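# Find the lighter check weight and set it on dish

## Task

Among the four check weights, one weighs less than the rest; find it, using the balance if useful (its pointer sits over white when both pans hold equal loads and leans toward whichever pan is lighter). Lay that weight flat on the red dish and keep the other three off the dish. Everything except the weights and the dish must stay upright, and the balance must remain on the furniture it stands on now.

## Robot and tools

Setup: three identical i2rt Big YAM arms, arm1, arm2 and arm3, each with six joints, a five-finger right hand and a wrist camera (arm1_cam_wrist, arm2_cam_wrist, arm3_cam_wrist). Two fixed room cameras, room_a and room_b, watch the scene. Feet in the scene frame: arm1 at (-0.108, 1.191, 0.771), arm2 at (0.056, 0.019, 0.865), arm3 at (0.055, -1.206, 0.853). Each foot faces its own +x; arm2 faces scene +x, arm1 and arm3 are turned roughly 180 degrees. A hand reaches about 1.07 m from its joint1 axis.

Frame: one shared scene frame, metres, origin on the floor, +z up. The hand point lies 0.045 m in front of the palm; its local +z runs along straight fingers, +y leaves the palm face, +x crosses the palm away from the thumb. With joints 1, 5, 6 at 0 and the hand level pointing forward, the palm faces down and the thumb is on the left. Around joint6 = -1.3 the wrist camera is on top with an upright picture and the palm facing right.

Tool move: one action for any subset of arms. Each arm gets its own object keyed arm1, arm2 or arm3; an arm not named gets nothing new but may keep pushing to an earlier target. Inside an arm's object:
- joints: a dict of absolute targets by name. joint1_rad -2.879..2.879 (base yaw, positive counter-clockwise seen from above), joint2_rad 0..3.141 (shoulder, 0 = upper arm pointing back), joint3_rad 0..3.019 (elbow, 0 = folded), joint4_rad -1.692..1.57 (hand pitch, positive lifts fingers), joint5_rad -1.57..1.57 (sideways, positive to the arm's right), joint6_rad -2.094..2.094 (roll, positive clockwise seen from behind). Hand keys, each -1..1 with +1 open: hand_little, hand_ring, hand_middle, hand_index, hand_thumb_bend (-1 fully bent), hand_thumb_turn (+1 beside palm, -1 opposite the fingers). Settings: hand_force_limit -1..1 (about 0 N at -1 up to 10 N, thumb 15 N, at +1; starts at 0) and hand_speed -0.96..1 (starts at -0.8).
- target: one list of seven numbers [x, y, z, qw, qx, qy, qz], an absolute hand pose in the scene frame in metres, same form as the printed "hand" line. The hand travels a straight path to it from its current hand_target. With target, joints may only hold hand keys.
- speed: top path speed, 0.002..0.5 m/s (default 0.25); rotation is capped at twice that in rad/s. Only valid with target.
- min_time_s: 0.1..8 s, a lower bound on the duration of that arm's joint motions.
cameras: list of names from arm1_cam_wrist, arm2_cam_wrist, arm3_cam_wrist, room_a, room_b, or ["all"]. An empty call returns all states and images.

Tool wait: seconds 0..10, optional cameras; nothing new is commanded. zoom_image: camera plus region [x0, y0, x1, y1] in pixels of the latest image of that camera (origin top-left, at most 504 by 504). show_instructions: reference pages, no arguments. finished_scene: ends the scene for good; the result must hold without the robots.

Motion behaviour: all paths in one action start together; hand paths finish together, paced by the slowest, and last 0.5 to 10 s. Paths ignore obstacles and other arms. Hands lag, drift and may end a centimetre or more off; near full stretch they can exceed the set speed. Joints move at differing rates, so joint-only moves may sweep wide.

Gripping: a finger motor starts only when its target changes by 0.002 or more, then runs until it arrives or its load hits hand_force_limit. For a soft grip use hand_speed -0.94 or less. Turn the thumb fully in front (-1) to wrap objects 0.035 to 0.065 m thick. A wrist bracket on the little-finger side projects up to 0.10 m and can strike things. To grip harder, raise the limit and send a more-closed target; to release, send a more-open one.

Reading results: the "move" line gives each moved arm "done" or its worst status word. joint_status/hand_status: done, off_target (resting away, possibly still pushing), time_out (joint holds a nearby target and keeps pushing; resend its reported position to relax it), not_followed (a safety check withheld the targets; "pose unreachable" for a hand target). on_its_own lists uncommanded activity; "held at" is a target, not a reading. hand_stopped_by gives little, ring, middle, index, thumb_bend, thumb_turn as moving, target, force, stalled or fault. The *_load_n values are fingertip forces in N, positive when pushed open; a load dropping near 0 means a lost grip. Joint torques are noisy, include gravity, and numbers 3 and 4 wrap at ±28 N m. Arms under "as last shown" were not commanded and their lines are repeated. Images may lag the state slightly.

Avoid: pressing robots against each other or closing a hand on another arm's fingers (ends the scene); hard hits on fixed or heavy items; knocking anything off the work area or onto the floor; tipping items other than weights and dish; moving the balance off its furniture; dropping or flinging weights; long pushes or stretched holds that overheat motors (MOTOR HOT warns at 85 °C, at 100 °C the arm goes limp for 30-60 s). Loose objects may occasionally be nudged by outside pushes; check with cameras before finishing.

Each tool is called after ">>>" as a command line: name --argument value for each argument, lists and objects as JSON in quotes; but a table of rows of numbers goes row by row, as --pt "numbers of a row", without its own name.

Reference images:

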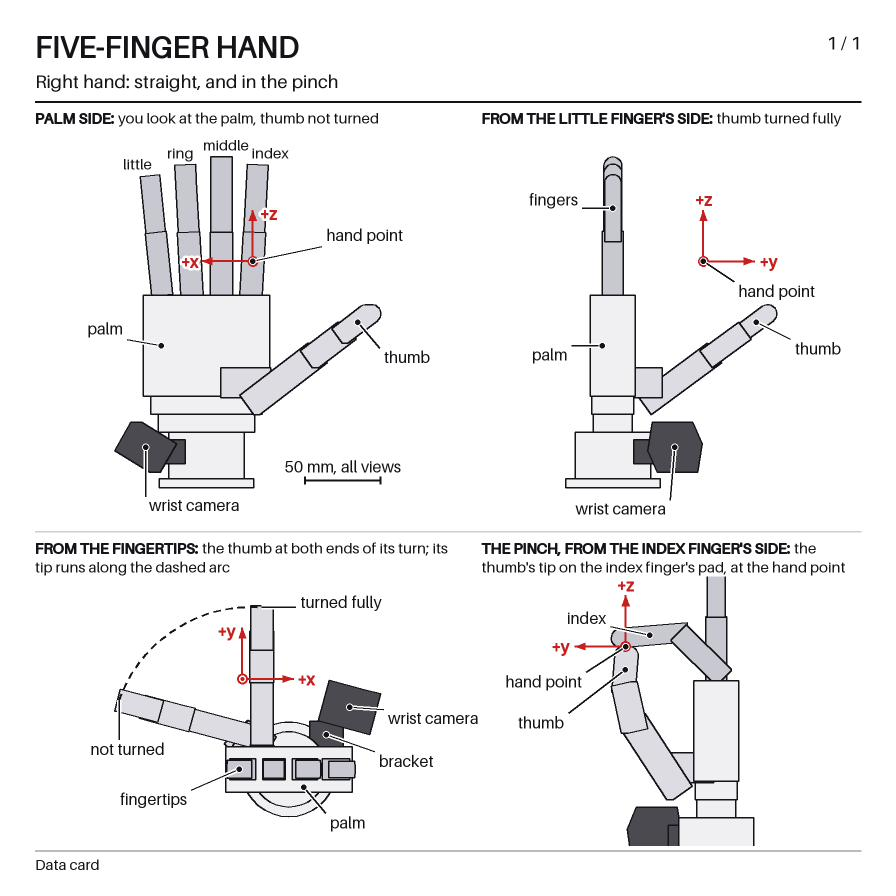

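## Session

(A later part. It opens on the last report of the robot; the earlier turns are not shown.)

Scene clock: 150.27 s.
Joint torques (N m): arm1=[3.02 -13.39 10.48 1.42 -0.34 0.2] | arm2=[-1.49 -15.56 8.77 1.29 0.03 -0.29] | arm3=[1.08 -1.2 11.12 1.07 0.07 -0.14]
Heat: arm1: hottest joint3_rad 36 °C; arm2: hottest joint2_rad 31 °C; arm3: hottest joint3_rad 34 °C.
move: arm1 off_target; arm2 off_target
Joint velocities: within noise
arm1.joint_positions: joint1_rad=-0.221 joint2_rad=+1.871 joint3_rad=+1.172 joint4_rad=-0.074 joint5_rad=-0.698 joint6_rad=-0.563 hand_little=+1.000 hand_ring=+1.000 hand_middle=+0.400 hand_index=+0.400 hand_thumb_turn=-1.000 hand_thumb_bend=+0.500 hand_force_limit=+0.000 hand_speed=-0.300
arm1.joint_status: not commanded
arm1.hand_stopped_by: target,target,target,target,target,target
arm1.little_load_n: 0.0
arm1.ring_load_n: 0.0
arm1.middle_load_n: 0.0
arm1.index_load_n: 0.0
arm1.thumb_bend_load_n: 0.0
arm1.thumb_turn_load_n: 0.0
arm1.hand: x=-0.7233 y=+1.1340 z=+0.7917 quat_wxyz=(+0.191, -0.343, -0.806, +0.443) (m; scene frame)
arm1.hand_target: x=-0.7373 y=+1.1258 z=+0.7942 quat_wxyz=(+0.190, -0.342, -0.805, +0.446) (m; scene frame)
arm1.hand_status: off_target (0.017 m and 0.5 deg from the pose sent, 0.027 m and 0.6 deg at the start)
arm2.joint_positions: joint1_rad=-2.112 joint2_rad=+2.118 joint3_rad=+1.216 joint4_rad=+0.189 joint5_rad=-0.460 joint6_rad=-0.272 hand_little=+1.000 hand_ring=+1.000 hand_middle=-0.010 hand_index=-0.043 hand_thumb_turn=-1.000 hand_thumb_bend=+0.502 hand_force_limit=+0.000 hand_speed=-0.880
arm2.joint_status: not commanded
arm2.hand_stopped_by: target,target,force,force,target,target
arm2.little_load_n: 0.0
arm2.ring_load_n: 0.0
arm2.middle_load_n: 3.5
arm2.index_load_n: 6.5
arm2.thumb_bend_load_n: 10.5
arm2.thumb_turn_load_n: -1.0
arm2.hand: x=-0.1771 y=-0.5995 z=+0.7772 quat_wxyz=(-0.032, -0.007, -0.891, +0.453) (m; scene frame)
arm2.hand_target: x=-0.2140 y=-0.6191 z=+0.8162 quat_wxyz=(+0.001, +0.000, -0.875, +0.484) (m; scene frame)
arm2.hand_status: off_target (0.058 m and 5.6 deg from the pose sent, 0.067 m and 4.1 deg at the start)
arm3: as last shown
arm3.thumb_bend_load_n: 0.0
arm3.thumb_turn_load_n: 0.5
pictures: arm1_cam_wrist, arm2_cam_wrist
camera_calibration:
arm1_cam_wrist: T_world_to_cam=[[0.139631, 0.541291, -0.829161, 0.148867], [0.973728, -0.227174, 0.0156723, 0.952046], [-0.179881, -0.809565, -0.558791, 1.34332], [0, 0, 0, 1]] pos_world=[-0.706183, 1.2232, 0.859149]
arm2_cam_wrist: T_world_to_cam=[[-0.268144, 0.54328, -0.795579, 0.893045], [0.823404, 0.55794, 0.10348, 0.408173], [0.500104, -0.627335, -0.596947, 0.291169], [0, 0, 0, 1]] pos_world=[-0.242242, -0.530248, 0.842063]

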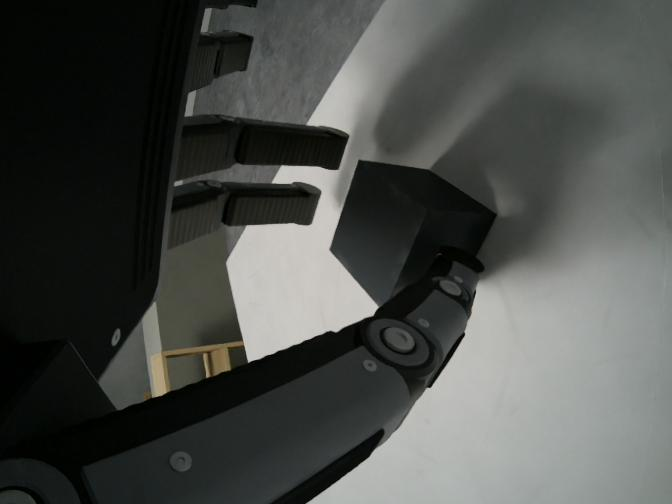

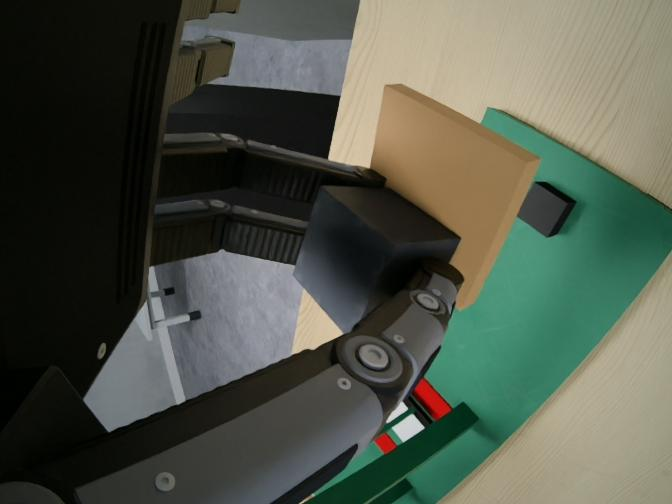

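>>> move --arm1 '{"joints": {"hand_index": -0.5, "hand_middle": -0.5, "hand_speed": -0.88, "hand_force_limit": 0}}' --arm2 '{"target": [-0.238, -0.618, 0.84, 0, 0, 0.8746, -0.4849], "speed": 0.1}' --cameras '["arm1_cam_wrist", "arm2_cam_wrist"]'

>>> zoom_image --camera "arm2_cam_wrist" --region '[280, 60, 672, 400]'

Scene clock: 153.73 s.
Joint torques (N m): arm1=[3.14 -13.57 10.45 1.37 -0.34 0.21] | arm2=[0.03 -16.38 9.13 1.25 -0.28 -0.09] | arm3=[1.2 -1.32 11.12 1.05 0.07 -0.13]
Heat: arm1: hottest joint3_rad 37 °C; arm2: hottest joint2_rad 31 °C; arm3: hottest joint3_rad 34 °C.
move: arm1 off_target; arm2 off_target
Joint velocities: within noise
arm1.joint_positions: joint1_rad=-0.221 joint2_rad=+1.871 joint3_rad=+1.172 joint4_rad=-0.074 joint5_rad=-0.697 joint6_rad=-0.563 hand_little=+1.000 hand_ring=+1.000 hand_middle=-0.010 hand_index=-0.043 hand_thumb_turn=-1.000 hand_thumb_bend=+0.502 hand_force_limit=+0.000 hand_speed=-0.880
arm1.joint_status: hand_middle off_target (ended at -0.010, target -0.500); hand_index off_target (ended at -0.043, target -0.500); the others done
arm1.hand_stopped_by: target,target,force,force,target,target
arm1.little_load_n: 0.0
arm1.ring_load_n: 0.0
arm1.middle_load_n: 3.5
arm1.index_load_n: 6.5
arm1.thumb_bend_load_n: 7.5
arm1.thumb_turn_load_n: -1.0
arm1.hand: x=-0.7234 y=+1.1338 z=+0.7918 quat_wxyz=(+0.191, -0.344, -0.806, +0.443) (m; scene frame)
arm1.hand_target: x=-0.7374 y=+1.1261 z=+0.7942 quat_wxyz=(+0.190, -0.342, -0.805, +0.446) (m; scene frame)
arm1.hand_status: not commanded
arm2.joint_positions: joint1_rad=-2.169 joint2_rad=+2.096 joint3_rad=+1.254 joint4_rad=+0.112 joint5_rad=-0.482 joint6_rad=-0.315 hand_little=+1.000 hand_ring=+1.000 hand_middle=-0.010 hand_index=-0.043 hand_thumb_turn=-1.000 hand_thumb_bend=+0.502 hand_force_limit=+0.000 hand_speed=-0.880
arm2.joint_status: not commanded
arm2.hand_stopped_by: target,target,force,force,target,target
arm2.little_load_n: 0.0
arm2.ring_load_n: 0.0
arm2.middle_load_n: 4.0
arm2.index_load_n: 6.5
arm2.thumb_bend_load_n: 10.0
arm2.thumb_turn_load_n: -1.5
arm2.hand: x=-0.2141 y=-0.5911 z=+0.7954 quat_wxyz=(-0.023, -0.012, -0.892, +0.451) (m; scene frame)
arm2.hand_target: x=-0.2368 y=-0.6155 z=+0.8412 quat_wxyz=(+0.000, +0.000, -0.875, +0.485) (m; scene frame)
arm2.hand_status: off_target (0.057 m and 5.3 deg from the pose sent, 0.089 m and 5.6 deg at the start)
arm3: as last shown
arm3.thumb_turn_load_n: 0.0
pictures: arm1_cam_wrist, arm2_cam_wrist
camera_calibration:
arm1_cam_wrist: T_world_to_cam=[[0.140069, 0.541255, -0.82911, 0.149466], [0.973593, -0.227745, 0.0158031, 0.952586], [-0.180272, -0.809429, -0.558862, 1.34287], [0, 0, 0, 1]] pos_world=[-0.706284, 1.223, 0.859349]
arm2_cam_wrist: T_world_to_cam=[[-0.269353, 0.551847, -0.789249, 0.892854], [0.833124, 0.544609, 0.0964677, 0.431789], [0.483068, -0.631558, -0.606449, 0.327185], [0, 0, 0, 1]] pos_world=[-0.277293, -0.521239, 0.861452]

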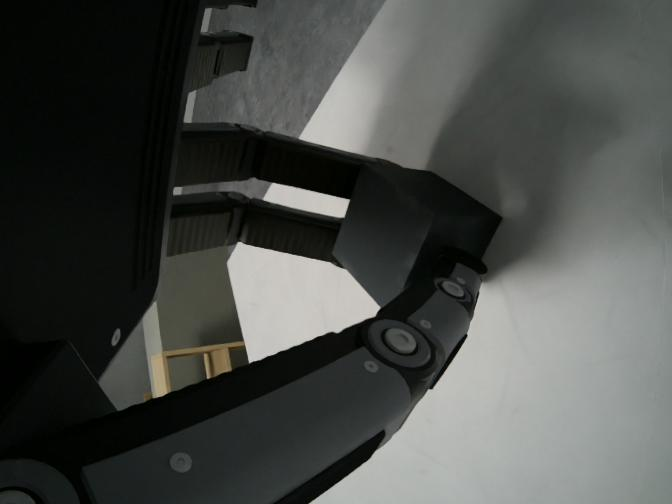

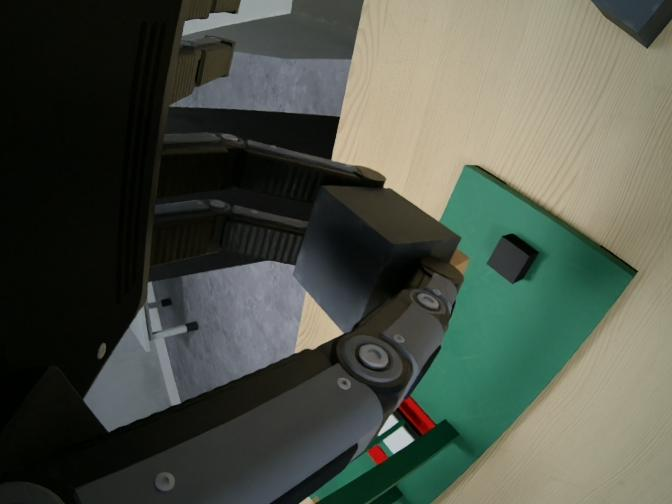

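Scaled by 1.286 from the camera's 672x504 image, which has a finer 960x720 frame.

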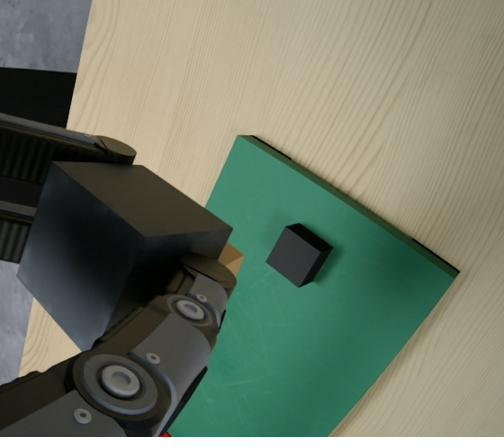

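>>> move --arm1 '{"target": [-0.728, 1.132, 0.88, 0.1895, -0.3418, -0.8051, 0.4463], "speed": 0.12}' --arm2 '{"joints": {"joint1_rad": -2.13}, "min_time_s": 0.5}' --cameras '["arm1_cam_wrist", "arm2_cam_wrist"]'

Scene clock: 156.33 s.
Joint torques (N m): arm1=[1.55 -14.39 11.62 1.32 -0.6 0.08] | arm2=[1.49 -16.32 9.07 1.25 -0.29 -0.08] | arm3=[1.08 -1.38 11.11 1.05 0.07 -0.12]
Heat: arm1: hottest joint3_rad 37 °C; arm2: hottest joint2_rad 31 °C; arm3: hottest joint3_rad 34 °C.
move: arm1 off_target; arm2 done
Joint velocities: within noise
arm1.joint_positions: joint1_rad=-0.221 joint2_rad=+1.757 joint3_rad=+1.220 joint4_rad=-0.282 joint5_rad=-0.701 joint6_rad=-0.563 hand_little=+1.000 hand_ring=+1.000 hand_middle=-0.010 hand_index=-0.043 hand_thumb_turn=-1.000 hand_thumb_bend=+0.502 hand_force_limit=+0.000 hand_speed=-0.880
arm1.joint_status: not commanded
arm1.hand_stopped_by: target,target,force,force,target,target
arm1.little_load_n: 0.0
arm1.ring_load_n: 0.0
arm1.middle_load_n: 3.5
arm1.index_load_n: 6.0
arm1.thumb_bend_load_n: 8.5
arm1.thumb_turn_load_n: -1.0
arm1.hand: x=-0.7091 y=+1.1317 z=+0.8550 quat_wxyz=(+0.171, -0.353, -0.809, +0.438) (m; scene frame)
arm1.hand_target: x=-0.7268 y=+1.1321 z=+0.8804 quat_wxyz=(+0.190, -0.342, -0.805, +0.446) (m; scene frame)
arm1.hand_status: off_target (0.031 m and 2.7 deg from the pose sent, 0.088 m and 0.5 deg at the start)
arm2.joint_positions: joint1_rad=-2.139 joint2_rad=+2.096 joint3_rad=+1.254 joint4_rad=+0.112 joint5_rad=-0.482 joint6_rad=-0.315 hand_little=+1.000 hand_ring=+1.000 hand_middle=-0.010 hand_index=-0.043 hand_thumb_turn=-1.000 hand_thumb_bend=+0.502 hand_force_limit=+0.000 hand_speed=-0.880
arm2.joint_status: all done
arm2.hand_stopped_by: target,target,force,force,target,target
arm2.little_load_n: 0.0
arm2.ring_load_n: 0.0
arm2.middle_load_n: 4.0
arm2.index_load_n: 6.5
arm2.thumb_bend_load_n: 10.0
arm2.thumb_turn_load_n: -1.5
arm2.hand: x=-0.1957 y=-0.5990 z=+0.7952 quat_wxyz=(-0.030, +0.002, -0.892, +0.450) (m; scene frame)
arm2.hand_target: x=-0.2055 y=-0.6290 z=+0.8408 quat_wxyz=(-0.011, +0.021, -0.874, +0.484) (m; scene frame)
arm2.hand_status: not commanded
arm3: as last shown
pictures: arm1_cam_wrist, arm2_cam_wrist
camera_calibration:
arm1_cam_wrist: T_world_to_cam=[[0.176519, 0.535368, -0.825967, 0.230822], [0.972469, -0.224558, 0.0622759, 0.893061], [-0.152138, -0.81422, -0.560267, 1.40568], [0, 0, 0, 1]] pos_world=[-0.695362, 1.2215, 0.922593]
arm2_cam_wrist: T_world_to_cam=[[-0.286582, 0.543797, -0.788769, 0.893303], [0.816321, 0.569552, 0.0960712, 0.432743], [0.501488, -0.616357, -0.607136, 0.326477], [0, 0, 0, 1]] pos_world=[-0.260977, -0.531019, 0.861251]

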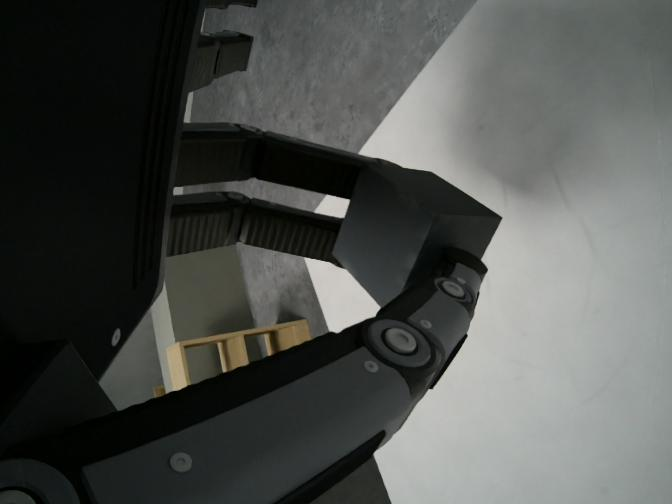

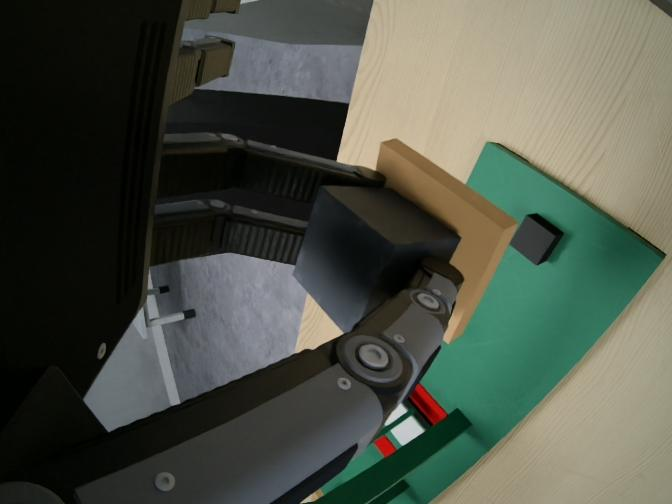

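>>> move --arm1 '{"joints": {"joint1_rad": 1.47, "joint2_rad": 1.26, "joint3_rad": 0.78, "joint4_rad": -0.085, "joint5_rad": 0, "joint6_rad": -0.04}, "min_time_s": 3}' --arm2 '{"target": [-0.203, -0.626, 0.775, -0.011, 0.021, -0.874, 0.484], "speed": 0.06}' --cameras '["arm1_cam_wrist", "arm2_cam_wrist", "arm3_cam_wrist"]'

>>> zoom_image --camera "arm2_cam_wrist" --region '[280, 60, 672, 400]'

Scene clock: 161.03 s.
Joint torques (N m): arm1=[2.61 -9.35 7.97 2.51 0.08 0.28] | arm2=[1.2 -14.33 6.99 2.4 -0.07 -0.07] | arm3=[1.14 -1.44 11.17 1.1 0.08 -0.13]
Heat: arm1: hottest joint3_rad 37 °C; arm2: hottest joint2_rad 31 °C; arm3: hottest joint3_rad 34 °C.
move: arm1 done; arm2 off_target
Joint velocities: within noise
arm1.joint_positions: joint1_rad=+1.461 joint2_rad=+1.276 joint3_rad=+0.786 joint4_rad=-0.103 joint5_rad=-0.001 joint6_rad=-0.056 hand_little=+1.000 hand_ring=+1.000 hand_middle=-0.010 hand_index=-0.043 hand_thumb_turn=-1.000 hand_thumb_bend=+0.502 hand_force_limit=+0.000 hand_speed=-0.880
arm1.joint_status: all done
arm1.hand_stopped_by: target,target,force,force,target,target
arm1.little_load_n: 0.0
arm1.ring_load_n: 0.0
arm1.middle_load_n: 3.0
arm1.index_load_n: 6.0
arm1.thumb_bend_load_n: 8.5
arm1.thumb_turn_load_n: -1.0
arm1.hand: x=-0.0765 y=+0.6891 z=+0.9020 quat_wxyz=(+0.012, +0.029, -0.882, +0.469) (m; scene frame)
arm1.hand_target: x=-0.0711 y=+0.6879 z=+0.9104 quat_wxyz=(+0.006, +0.025, -0.876, +0.482) (m; scene frame)
arm1.hand_status: not commanded
arm2.joint_positions: joint1_rad=-2.131 joint2_rad=+2.180 joint3_rad=+1.254 joint4_rad=+0.222 joint5_rad=-0.485 joint6_rad=-0.315 hand_little=+1.000 hand_ring=+1.000 hand_middle=-0.010 hand_index=-0.043 hand_thumb_turn=-1.000 hand_thumb_bend=+0.502 hand_force_limit=+0.000 hand_speed=-0.880
arm2.joint_status: not commanded
arm2.hand_stopped_by: target,target,force,force,target,target
arm2.little_load_n: 0.0
arm2.ring_load_n: 0.0
arm2.middle_load_n: 3.0
arm2.index_load_n: 6.5
arm2.thumb_bend_load_n: 10.0
arm2.thumb_turn_load_n: 0.0
arm2.hand: x=-0.1932 y=-0.6049 z=+0.7571 quat_wxyz=(-0.027, +0.010, -0.887, +0.461) (m; scene frame)
arm2.hand_target: x=-0.2024 y=-0.6250 z=+0.7757 quat_wxyz=(-0.011, +0.021, -0.875, +0.484) (m; scene frame)
arm2.hand_status: off_target (0.029 m and 3.8 deg from the pose sent, 0.034 m and 5.4 deg at the start)
arm3: as last shown
pictures: arm1_cam_wrist, arm2_cam_wrist, arm3_cam_wrist
camera_calibration:
arm1_cam_wrist: T_world_to_cam=[[-0.350706, 0.486442, -0.800237, 0.365066], [0.814724, 0.579831, -0.0045905, -0.33051], [0.46177, -0.653582, -0.599666, 1.13961], [0, 0, 0, 1]] pos_world=[-0.128931, 0.758883, 0.974006]
arm2_cam_wrist: T_world_to_cam=[[-0.301534, 0.521516, -0.798184, 0.857926], [0.811476, 0.579891, 0.0723334, 0.461038], [0.500583, -0.625897, -0.598055, 0.285635], [0, 0, 0, 1]] pos_world=[-0.258412, -0.535996, 0.82226]
arm3_cam_wrist: T_world_to_cam=[[0.984913, 0.1686, -0.0389952, 0.164306], [0.131345, -0.875035, -0.465899, -0.20887], [-0.112673, 0.453748, -0.883978, 1.75834], [0, 0, 0, 1]] pos_world=[0.063725, -1.00832, 1.46343]

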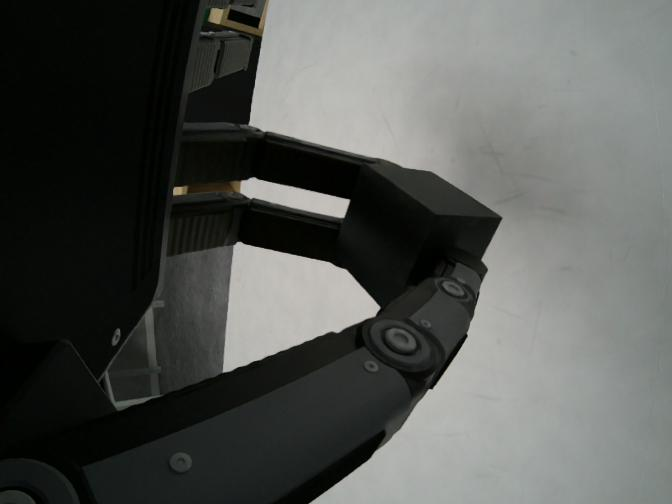

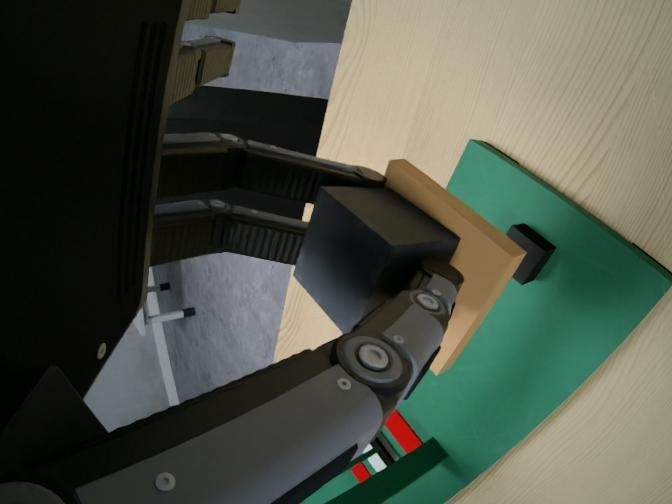

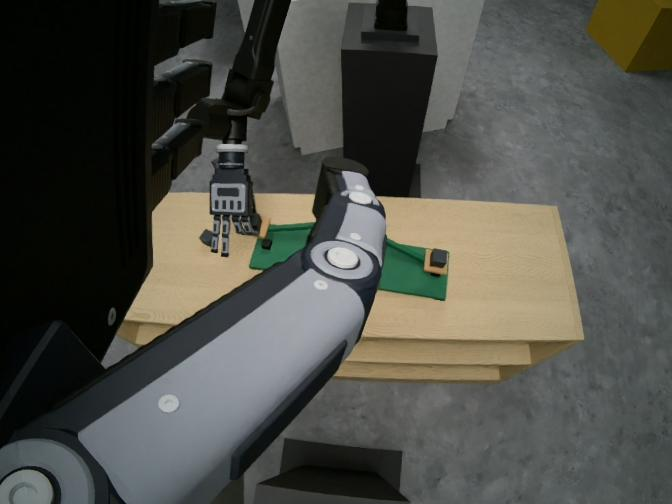

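Scaled by 1.286 from the camera's 672x504 image, which has a finer 960x720 frame.

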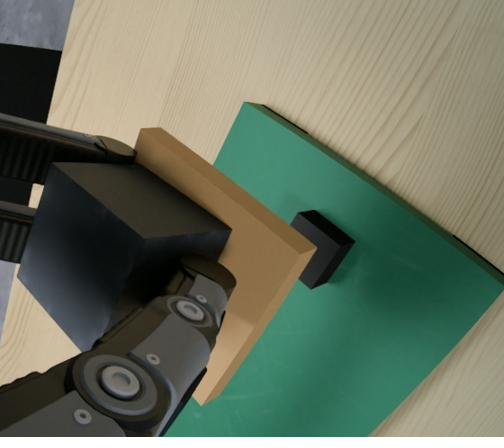

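>>> move --arm1 '{"target": [-0.070, 0.597, 0.855, 0.0133, -0.0225, 0.8614, -0.5073], "speed": 0.2}' --arm2 '{"target": [-0.191, -0.622, 0.754, -0.006, 0.011, -0.875, 0.484], "speed": 0.05}' --cameras '["arm1_cam_wrist", "arm2_cam_wrist", "room_b"]'

>>> zoom_image --camera "arm2_cam_wrist" --region '[280, 160, 672, 500]'

>>> zoom_image --camera "room_b" --region '[250, 220, 370, 320]'

Scene clock: 163.30 s.
Joint torques (N m): arm1=[0.15 -9.47 11.26 2.55 -0.1 0.22] | arm2=[1.73 -14.39 5.16 2.51 0.07 0.03] | arm3=[0.97 -1.44 11.1 1.01 0.08 -0.14]
Heat: arm1: hottest joint3_rad 37 °C; arm2: hottest joint2_rad 31 °C; arm3: hottest joint3_rad 34 °C.
move: arm1 off_target; arm2 off_target
Joint velocities: within noise
arm1.joint_positions: joint1_rad=+1.461 joint2_rad=+1.557 joint3_rad=+0.843 joint4_rad=+0.158 joint5_rad=-0.046 joint6_rad=-0.041 hand_little=+1.000 hand_ring=+1.000 hand_middle=-0.010 hand_index=-0.043 hand_thumb_turn=-1.000 hand_thumb_bend=+0.502 hand_force_limit=+0.000 hand_speed=-0.880
arm1.joint_status: not commanded
arm1.hand_stopped_by: target,target,force,force,target,target
arm1.little_load_n: -0.5
arm1.ring_load_n: 0.0
arm1.middle_load_n: 3.0
arm1.index_load_n: 6.0
arm1.thumb_bend_load_n: 8.5
arm1.thumb_turn_load_n: -1.0
arm1.hand: x=-0.0665 y=+0.6235 z=+0.8376 quat_wxyz=(-0.011, +0.033, -0.873, +0.486) (m; scene frame)
arm1.hand_target: x=-0.0703 y=+0.5988 z=+0.8558 quat_wxyz=(-0.013, +0.023, -0.861, +0.507) (m; scene frame)
arm1.hand_status: off_target (0.032 m and 3.0 deg from the pose sent, 0.104 m and 5.8 deg at the start)
arm2.joint_positions: joint1_rad=-2.119 joint2_rad=+2.207 joint3_rad=+1.243 joint4_rad=+0.293 joint5_rad=-0.456 joint6_rad=-0.296 hand_little=+1.000 hand_ring=+1.000 hand_middle=-0.010 hand_index=-0.043 hand_thumb_turn=-1.000 hand_thumb_bend=+0.502 hand_force_limit=+0.000 hand_speed=-0.880
arm2.joint_status: not commanded
arm2.hand_stopped_by: target,target,force,force,target,target
arm2.little_load_n: 0.0
arm2.ring_load_n: 0.0
arm2.middle_load_n: 3.0
arm2.index_load_n: 6.0
arm2.thumb_bend_load_n: 9.5
arm2.thumb_turn_load_n: 0.0
arm2.hand: x=-0.1910 y=-0.6096 z=+0.7443 quat_wxyz=(-0.015, +0.004, -0.883, +0.469) (m; scene frame)
arm2.hand_target: x=-0.1909 y=-0.6216 z=+0.7543 quat_wxyz=(-0.006, +0.011, -0.875, +0.484) (m; scene frame)
arm2.hand_status: off_target (0.016 m and 2.3 deg from the pose sent, 0.018 m and 3.8 deg at the start)
arm3: as last shown
pictures: arm1_cam_wrist, arm2_cam_wrist, room_b
camera_calibration:
arm1_cam_wrist: T_world_to_cam=[[-0.333498, 0.446327, -0.830404, 0.400399], [0.797552, 0.603238, 0.0039245, -0.323781], [0.502683, -0.660982, -0.557147, 1.02518], [0, 0, 0, 1]] pos_world=[-0.123577, 0.694234, 0.904941]
arm2_cam_wrist: T_world_to_cam=[[-0.303643, 0.513457, -0.802597, 0.848891], [0.824609, 0.563611, 0.0485963, 0.473177], [0.477305, -0.647073, -0.594538, 0.254047], [0, 0, 0, 1]] pos_world=[-0.253684, -0.53817, 0.809364]

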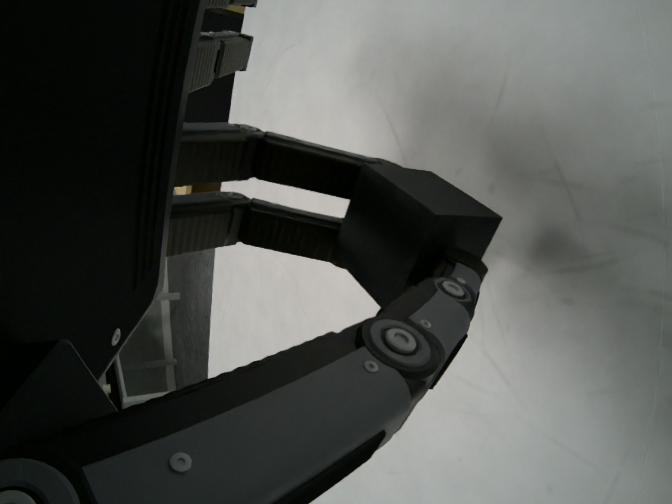

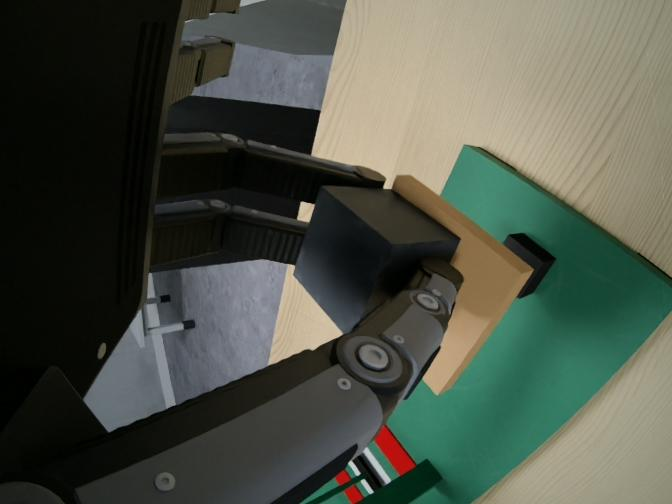

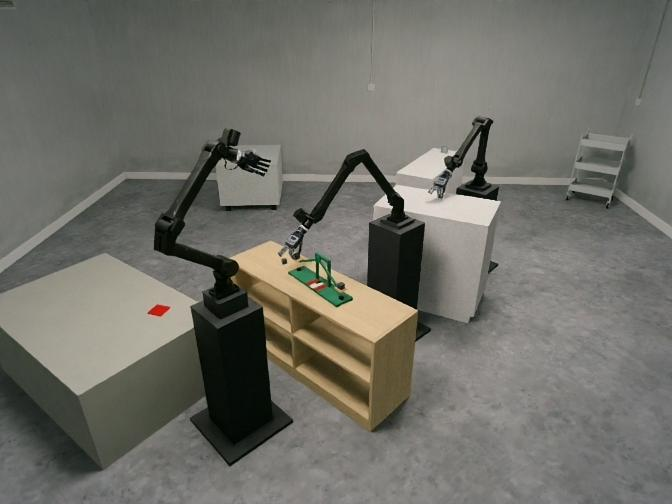

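Scaled by 1.286 from the camera's 672x504 image, which has a finer 960x720 frame.

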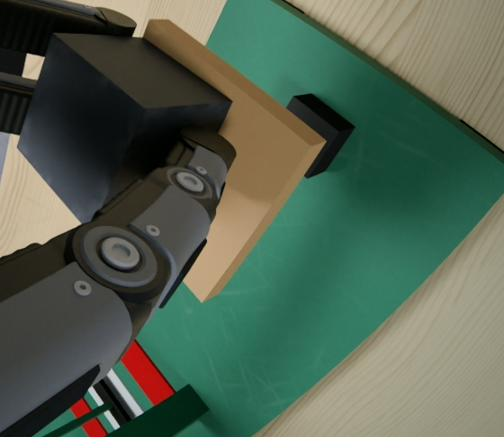

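Scaled by 4.200 from the camera's 672x504 image, which has a finer 960x720 frame.

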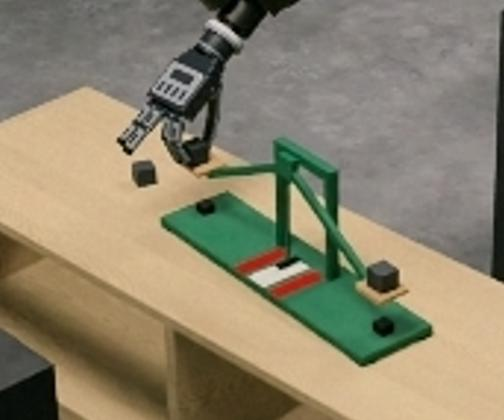

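>>> move --arm1 '{"target": [-0.070, 0.597, 0.822, 0.0133, -0.0225, 0.8614, -0.5073], "speed": 0.08}' --arm2 '{"target": [-0.178, -0.602, 0.800, 0, 0, 0.8746, -0.4849], "speed": 0.08}' --cameras '["arm1_cam_wrist", "arm2_cam_wrist"]'

>>> zoom_image --camera "arm2_cam_wrist" --region '[280, 60, 672, 400]'

Scene clock: 166.53 s.
Joint torques (N m): arm1=[0.67 -10.75 8.92 2.58 -0.03 0.19] | arm2=[2.08 -15.09 4.52 1.05 -0.2 0.19] | arm3=[1.03 -1.44 11.17 1.02 0.07 -0.13]
Heat: arm1: hottest joint3_rad 38 °C; arm2: hottest joint2_rad 31 °C; arm3: hottest joint3_rad 34 °C.
move: arm1 off_target; arm2 off_target
Joint velocities: within noise
arm1.joint_positions: joint1_rad=+1.461 joint2_rad=+1.627 joint3_rad=+0.843 joint4_rad=+0.254 joint5_rad=-0.046 joint6_rad=-0.040 hand_little=+1.000 hand_ring=+1.000 hand_middle=-0.010 hand_index=-0.043 hand_thumb_turn=-1.000 hand_thumb_bend=+0.502 hand_force_limit=+0.000 hand_speed=-0.880
arm1.joint_status: not commanded
arm1.hand_stopped_by: target,target,force,force,target,target
arm1.little_load_n: 0.0
arm1.ring_load_n: 0.0
arm1.middle_load_n: 3.0
arm1.index_load_n: 6.0
arm1.thumb_bend_load_n: 8.0
arm1.thumb_turn_load_n: -1.0
arm1.hand: x=-0.0664 y=+0.6104 z=+0.8173 quat_wxyz=(-0.011, +0.033, -0.867, +0.497) (m; scene frame)
arm1.hand_target: x=-0.0701 y=+0.5974 z=+0.8224 quat_wxyz=(-0.013, +0.023, -0.861, +0.507) (m; scene frame)
arm1.hand_status: off_target (0.015 m and 1.8 deg from the pose sent, 0.031 m and 3.0 deg at the start)
arm2.joint_positions: joint1_rad=-2.117 joint2_rad=+2.092 joint3_rad=+1.159 joint4_rad=+0.298 joint5_rad=-0.423 joint6_rad=-0.291 hand_little=+1.000 hand_ring=+1.000 hand_middle=-0.010 hand_index=-0.043 hand_thumb_turn=-1.000 hand_thumb_bend=+0.502 hand_force_limit=+0.000 hand_speed=-0.880
arm2.joint_status: not commanded
arm2.hand_stopped_by: target,target,force,force,target,target
arm2.little_load_n: 0.0
arm2.ring_load_n: 0.0
arm2.middle_load_n: 4.5
arm2.index_load_n: 6.5
arm2.thumb_bend_load_n: 9.0
arm2.thumb_turn_load_n: -2.0
arm2.hand: x=-0.1871 y=-0.5966 z=+0.7860 quat_wxyz=(+0.005, +0.000, -0.878, +0.479) (m; scene frame)
arm2.hand_target: x=-0.1780 y=-0.6020 z=+0.7997 quat_wxyz=(+0.000, +0.000, -0.875, +0.485) (m; scene frame)
arm2.hand_status: off_target (0.018 m and 1.0 deg from the pose sent, 0.058 m and 2.7 deg at the start)
arm3.joint_positions: joint1_rad=-1.391 joint2_rad=+0.647 joint3_rad=+1.415 joint4_rad=-1.239 joint5_rad=-0.002 joint6_rad=-1.291 hand_little=+1.000 hand_ring=+1.000 hand_middle=+1.000 hand_index=+1.000 hand_thumb_turn=-1.000 hand_thumb_bend=+0.000 hand_force_limit=+0.000 hand_speed=+0.300
arm3.joint_status: not commanded
arm3.hand_stopped_by: target,target,target,target,target,target
arm3.little_load_n: 0.0
arm3.ring_load_n: 0.0
arm3.middle_load_n: 0.0
arm3.index_load_n: 0.0
arm3.thumb_bend_load_n: 0.0
arm3.thumb_turn_load_n: 0.0
arm3.hand: x=+0.0517 y=-0.9459 z=+1.3672 quat_wxyz=(+0.446, -0.626, -0.580, -0.269) (m; scene frame)
arm3.hand_target: x=+0.0555 y=-0.9496 z=+1.3751 quat_wxyz=(+0.447, -0.625, -0.578, -0.276) (m; scene frame)
arm3.hand_status: not commanded
pictures: arm1_cam_wrist, arm2_cam_wrist
camera_calibration:
arm1_cam_wrist: T_world_to_cam=[[-0.333023, 0.425318, -0.841546, 0.41144], [0.79761, 0.603076, -0.0108412, -0.303737], [0.502905, -0.674836, -0.540076, 0.999712], [0, 0, 0, 1]] pos_world=[-0.123477, 0.682825, 0.882874]
arm2_cam_wrist: T_world_to_cam=[[-0.315515, 0.502846, -0.804734, 0.869892], [0.839736, 0.542903, 0.0100008, 0.481417], [0.441921, -0.672608, -0.593552, 0.262743], [0, 0, 0, 1]] pos_world=[-0.245911, -0.522061, 0.851169]

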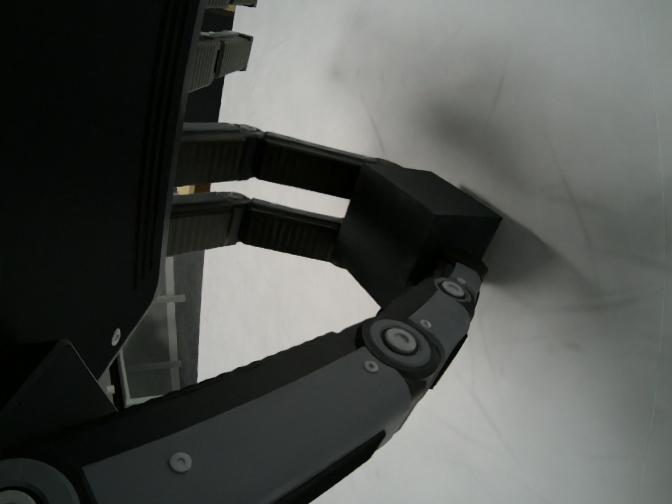

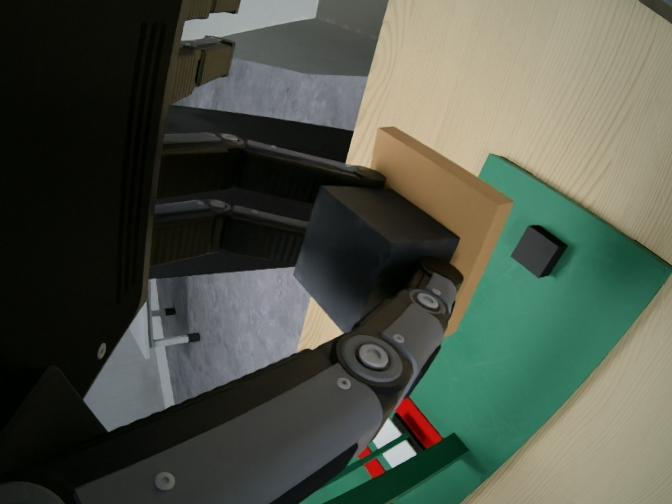

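Scaled by 1.286 from the camera's 672x504 image, which has a finer 960x720 frame.

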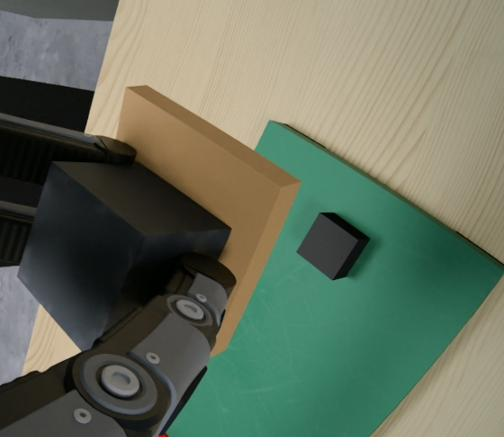

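>>> move --arm1 '{"target": [-0.070, 0.597, 0.803, 0.0133, -0.0225, 0.8614, -0.5073], "speed": 0.04}' --arm2 '{"target": [-0.174, -0.611, 0.757, 0, 0, 0.8746, -0.4849], "speed": 0.06}' --cameras '["arm1_cam_wrist", "arm2_cam_wrist"]'

>>> zoom_image --camera "arm2_cam_wrist" --region '[280, 60, 672, 400]'

Scene clock: 168.73 s.
Joint torques (N m): arm1=[0.85 -9.93 7.75 2.47 -0.05 0.18] | arm2=[2.02 -13.51 5.86 1.91 -0.15 0.18] | arm3=[1.14 -1.26 11.19 1.03 0.09 -0.13]
Heat: arm1: hottest joint3_rad 38 °C; arm2: hottest joint2_rad 31 °C; arm3: hottest joint3_rad 34 °C.
move: arm1 off_target; arm2 off_target
Joint velocities: within noise
arm1.joint_positions: joint1_rad=+1.461 joint2_rad=+1.659 joint3_rad=+0.843 joint4_rad=+0.315 joint5_rad=-0.046 joint6_rad=-0.037 hand_little=+1.000 hand_ring=+1.000 hand_middle=-0.010 hand_index=-0.043 hand_thumb_turn=-1.000 hand_thumb_bend=+0.502 hand_force_limit=+0.000 hand_speed=-0.880
arm1.joint_status: not commanded
arm1.hand_stopped_by: target,target,force,force,target,target
arm1.little_load_n: 0.0
arm1.ring_load_n: 0.0
arm1.middle_load_n: 3.5
arm1.index_load_n: 6.0
arm1.thumb_bend_load_n: 7.5
arm1.thumb_turn_load_n: -1.5
arm1.hand: x=-0.0662 y=+0.6019 z=+0.8120 quat_wxyz=(-0.011, +0.032, -0.860, +0.510) (m; scene frame)
arm1.hand_target: x=-0.0701 y=+0.5973 z=+0.8031 quat_wxyz=(-0.013, +0.022, -0.861, +0.507) (m; scene frame)
arm1.hand_status: off_target (0.011 m and 1.1 deg from the pose sent, 0.020 m and 1.8 deg at the start)
arm2.joint_positions: joint1_rad=-2.102 joint2_rad=+2.167 joint3_rad=+1.159 joint4_rad=+0.359 joint5_rad=-0.413 joint6_rad=-0.281 hand_little=+1.000 hand_ring=+1.000 hand_middle=-0.010 hand_index=-0.043 hand_thumb_turn=-1.000 hand_thumb_bend=+0.502 hand_force_limit=+0.000 hand_speed=-0.880
arm2.joint_status: not commanded
arm2.hand_stopped_by: target,target,force,force,target,target
arm2.little_load_n: 0.0
arm2.ring_load_n: 0.0
arm2.middle_load_n: 4.0
arm2.index_load_n: 6.5
arm2.thumb_bend_load_n: 9.0
arm2.thumb_turn_load_n: -1.5
arm2.hand: x=-0.1777 y=-0.5952 z=+0.7472 quat_wxyz=(+0.001, -0.002, -0.882, +0.472) (m; scene frame)
arm2.hand_target: x=-0.1737 y=-0.6106 z=+0.7574 quat_wxyz=(+0.000, +0.000, -0.875, +0.485) (m; scene frame)
arm2.hand_status: off_target (0.019 m and 1.7 deg from the pose sent, 0.035 m and 1.0 deg at the start)
arm3: as last shown
arm3.index_load_n: -0.5
pictures: arm1_cam_wrist, arm2_cam_wrist
camera_calibration:
arm1_cam_wrist: T_world_to_cam=[[-0.329594, 0.401411, -0.854539, 0.435765], [0.798667, 0.601228, -0.0256233, -0.285654], [0.503488, -0.690937, -0.518754, 0.983433], [0, 0, 0, 1]] pos_world=[-0.123378, 0.676313, 0.875218]
arm2_cam_wrist: T_world_to_cam=[[-0.307435, 0.51608, -0.799465, 0.84634], [0.839603, 0.542512, 0.0273387, 0.45991], [0.447828, -0.662829, -0.60009, 0.248151], [0, 0, 0, 1]] pos_world=[-0.237077, -0.521805, 0.812959]

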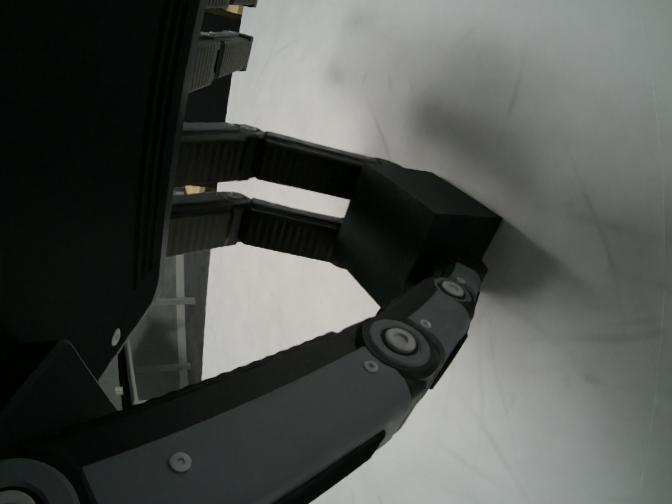

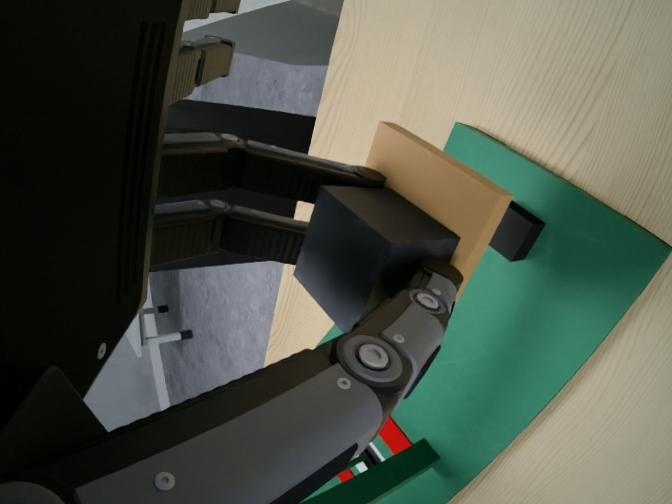

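Scaled by 1.286 from the camera's 672x504 image, which has a finer 960x720 frame.

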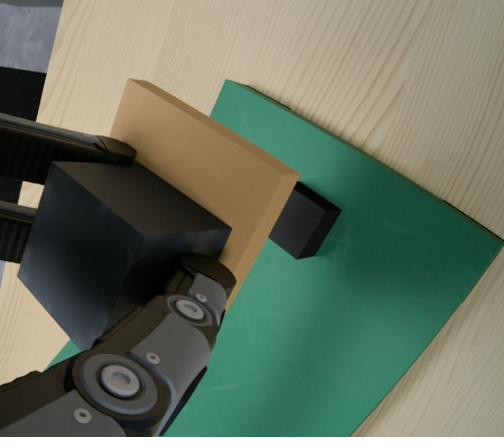

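>>> move --arm1 '{"joints": {"hand_index": 0.5, "hand_middle": 0.5, "hand_speed": -0.6}}' --arm2 '{"target": [-0.182, -0.622, 0.7505, 0, 0, 0.8746, -0.4849], "speed": 0.05}' --cameras '["arm1_cam_wrist", "arm2_cam_wrist", "room_b"]'

>>> zoom_image --camera "arm2_cam_wrist" --region '[280, 100, 672, 500]'

>>> zoom_image --camera "room_b" --region '[250, 220, 370, 320]'

Scene clock: 170.57 s.
Joint torques (N m): arm1=[1.08 -9.64 7.54 2.54 -0.05 0.17] | arm2=[1.55 -13.57 7.77 1.29 -0.1 0.03] | arm3=[0.97 -1.44 11.12 1.09 0.08 -0.13]
Heat: arm1: hottest joint3_rad 38 °C; arm2: hottest joint2_rad 31 °C; arm3: hottest joint3_rad 35 °C.
move: arm1 done; arm2 off_target
Joint velocities: within noise
arm1.joint_positions: joint1_rad=+1.461 joint2_rad=+1.661 joint3_rad=+0.843 joint4_rad=+0.315 joint5_rad=-0.046 joint6_rad=-0.037 hand_little=+1.000 hand_ring=+1.000 hand_middle=+0.500 hand_index=+0.500 hand_thumb_turn=-1.000 hand_thumb_bend=+0.500 hand_force_limit=+0.000 hand_speed=-0.600
arm1.joint_status: all done
arm1.hand_stopped_by: target,target,target,target,target,target
arm1.little_load_n: 0.0
arm1.ring_load_n: 0.0
arm1.middle_load_n: 0.0
arm1.index_load_n: 0.0
arm1.thumb_bend_load_n: 0.0
arm1.thumb_turn_load_n: 0.0
arm1.hand: x=-0.0662 y=+0.6020 z=+0.8106 quat_wxyz=(-0.012, +0.032, -0.860, +0.509) (m; scene frame)
arm1.hand_target: x=-0.0701 y=+0.5973 z=+0.8032 quat_wxyz=(-0.013, +0.022, -0.861, +0.507) (m; scene frame)
arm1.hand_status: not commanded
arm2.joint_positions: joint1_rad=-2.099 joint2_rad=+2.199 joint3_rad=+1.175 joint4_rad=+0.359 joint5_rad=-0.416 joint6_rad=-0.268 hand_little=+1.000 hand_ring=+1.000 hand_middle=-0.010 hand_index=-0.043 hand_thumb_turn=-1.000 hand_thumb_bend=+0.502 hand_force_limit=+0.000 hand_speed=-0.880
arm2.joint_status: not commanded
arm2.hand_stopped_by: target,target,force,force,target,target
arm2.little_load_n: 0.0
arm2.ring_load_n: -0.5
arm2.middle_load_n: 3.0
arm2.index_load_n: 6.0
arm2.thumb_bend_load_n: 10.0
arm2.thumb_turn_load_n: -0.5
arm2.hand: x=-0.1744 y=-0.5966 z=+0.7333 quat_wxyz=(-0.008, -0.007, -0.885, +0.466) (m; scene frame)
arm2.hand_target: x=-0.1814 y=-0.6208 z=+0.7516 quat_wxyz=(+0.000, +0.000, -0.874, +0.485) (m; scene frame)
arm2.hand_status: off_target (0.032 m and 2.7 deg from the pose sent, 0.027 m and 1.7 deg at the start)
arm3: as last shown
arm3.index_load_n: 0.0
pictures: arm1_cam_wrist, arm2_cam_wrist, room_b
camera_calibration:
arm1_cam_wrist: T_world_to_cam=[[-0.329637, 0.403081, -0.853736, 0.4329], [0.798659, 0.601286, -0.024481, -0.286724], [0.503472, -0.689913, -0.52013, 0.983317], [0, 0, 0, 1]] pos_world=[-0.123378, 0.676313, 0.874016]
arm2_cam_wrist: T_world_to_cam=[[-0.290574, 0.526862, -0.798738, 0.845817], [0.839307, 0.541199, 0.0516518, 0.439631], [0.45949, -0.655378, -0.599457, 0.243519], [0, 0, 0, 1]] pos_world=[-0.235107, -0.52396, 0.798858]

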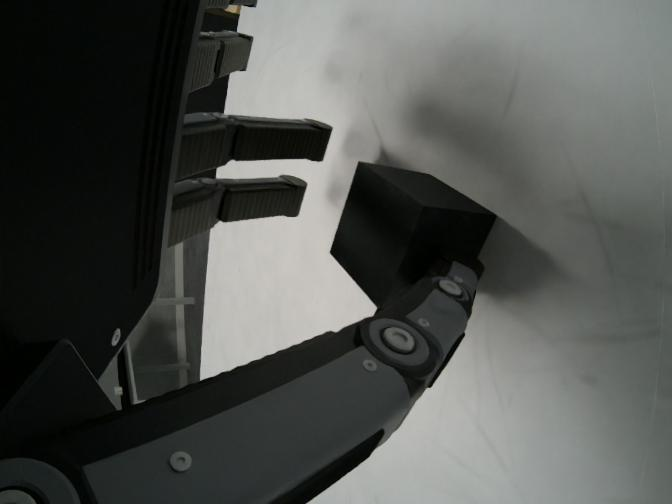

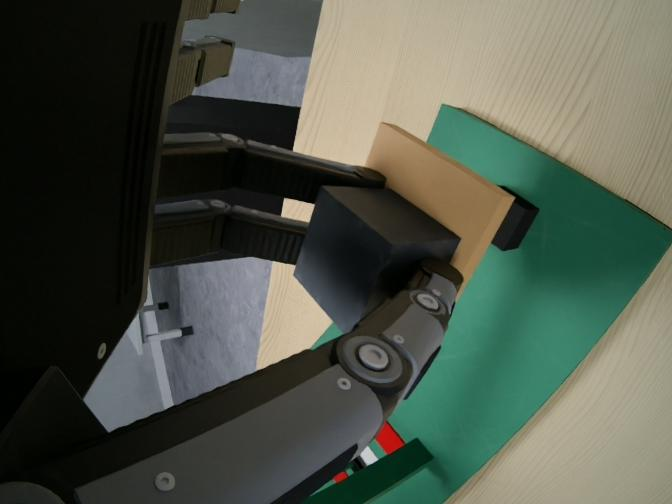

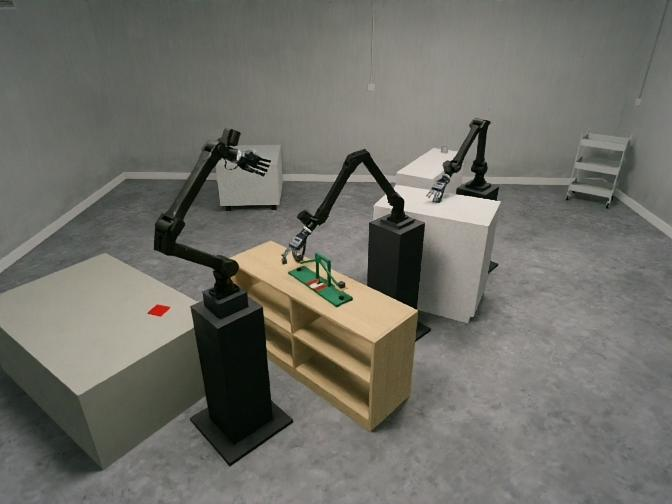

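Scaled by 1.260 from the camera's 672x504 image, which has a finer 960x720 frame.

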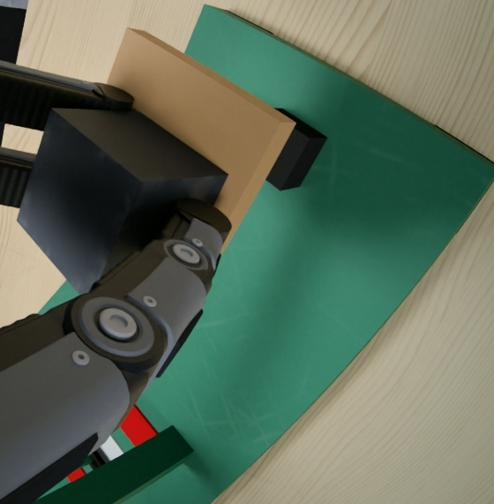

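Scaled by 4.200 from the camera's 672x504 image, which has a finer 960x720 frame.

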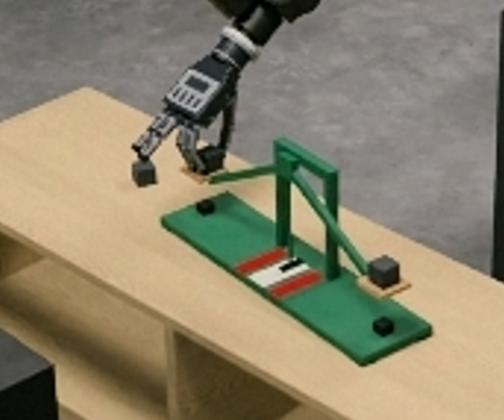

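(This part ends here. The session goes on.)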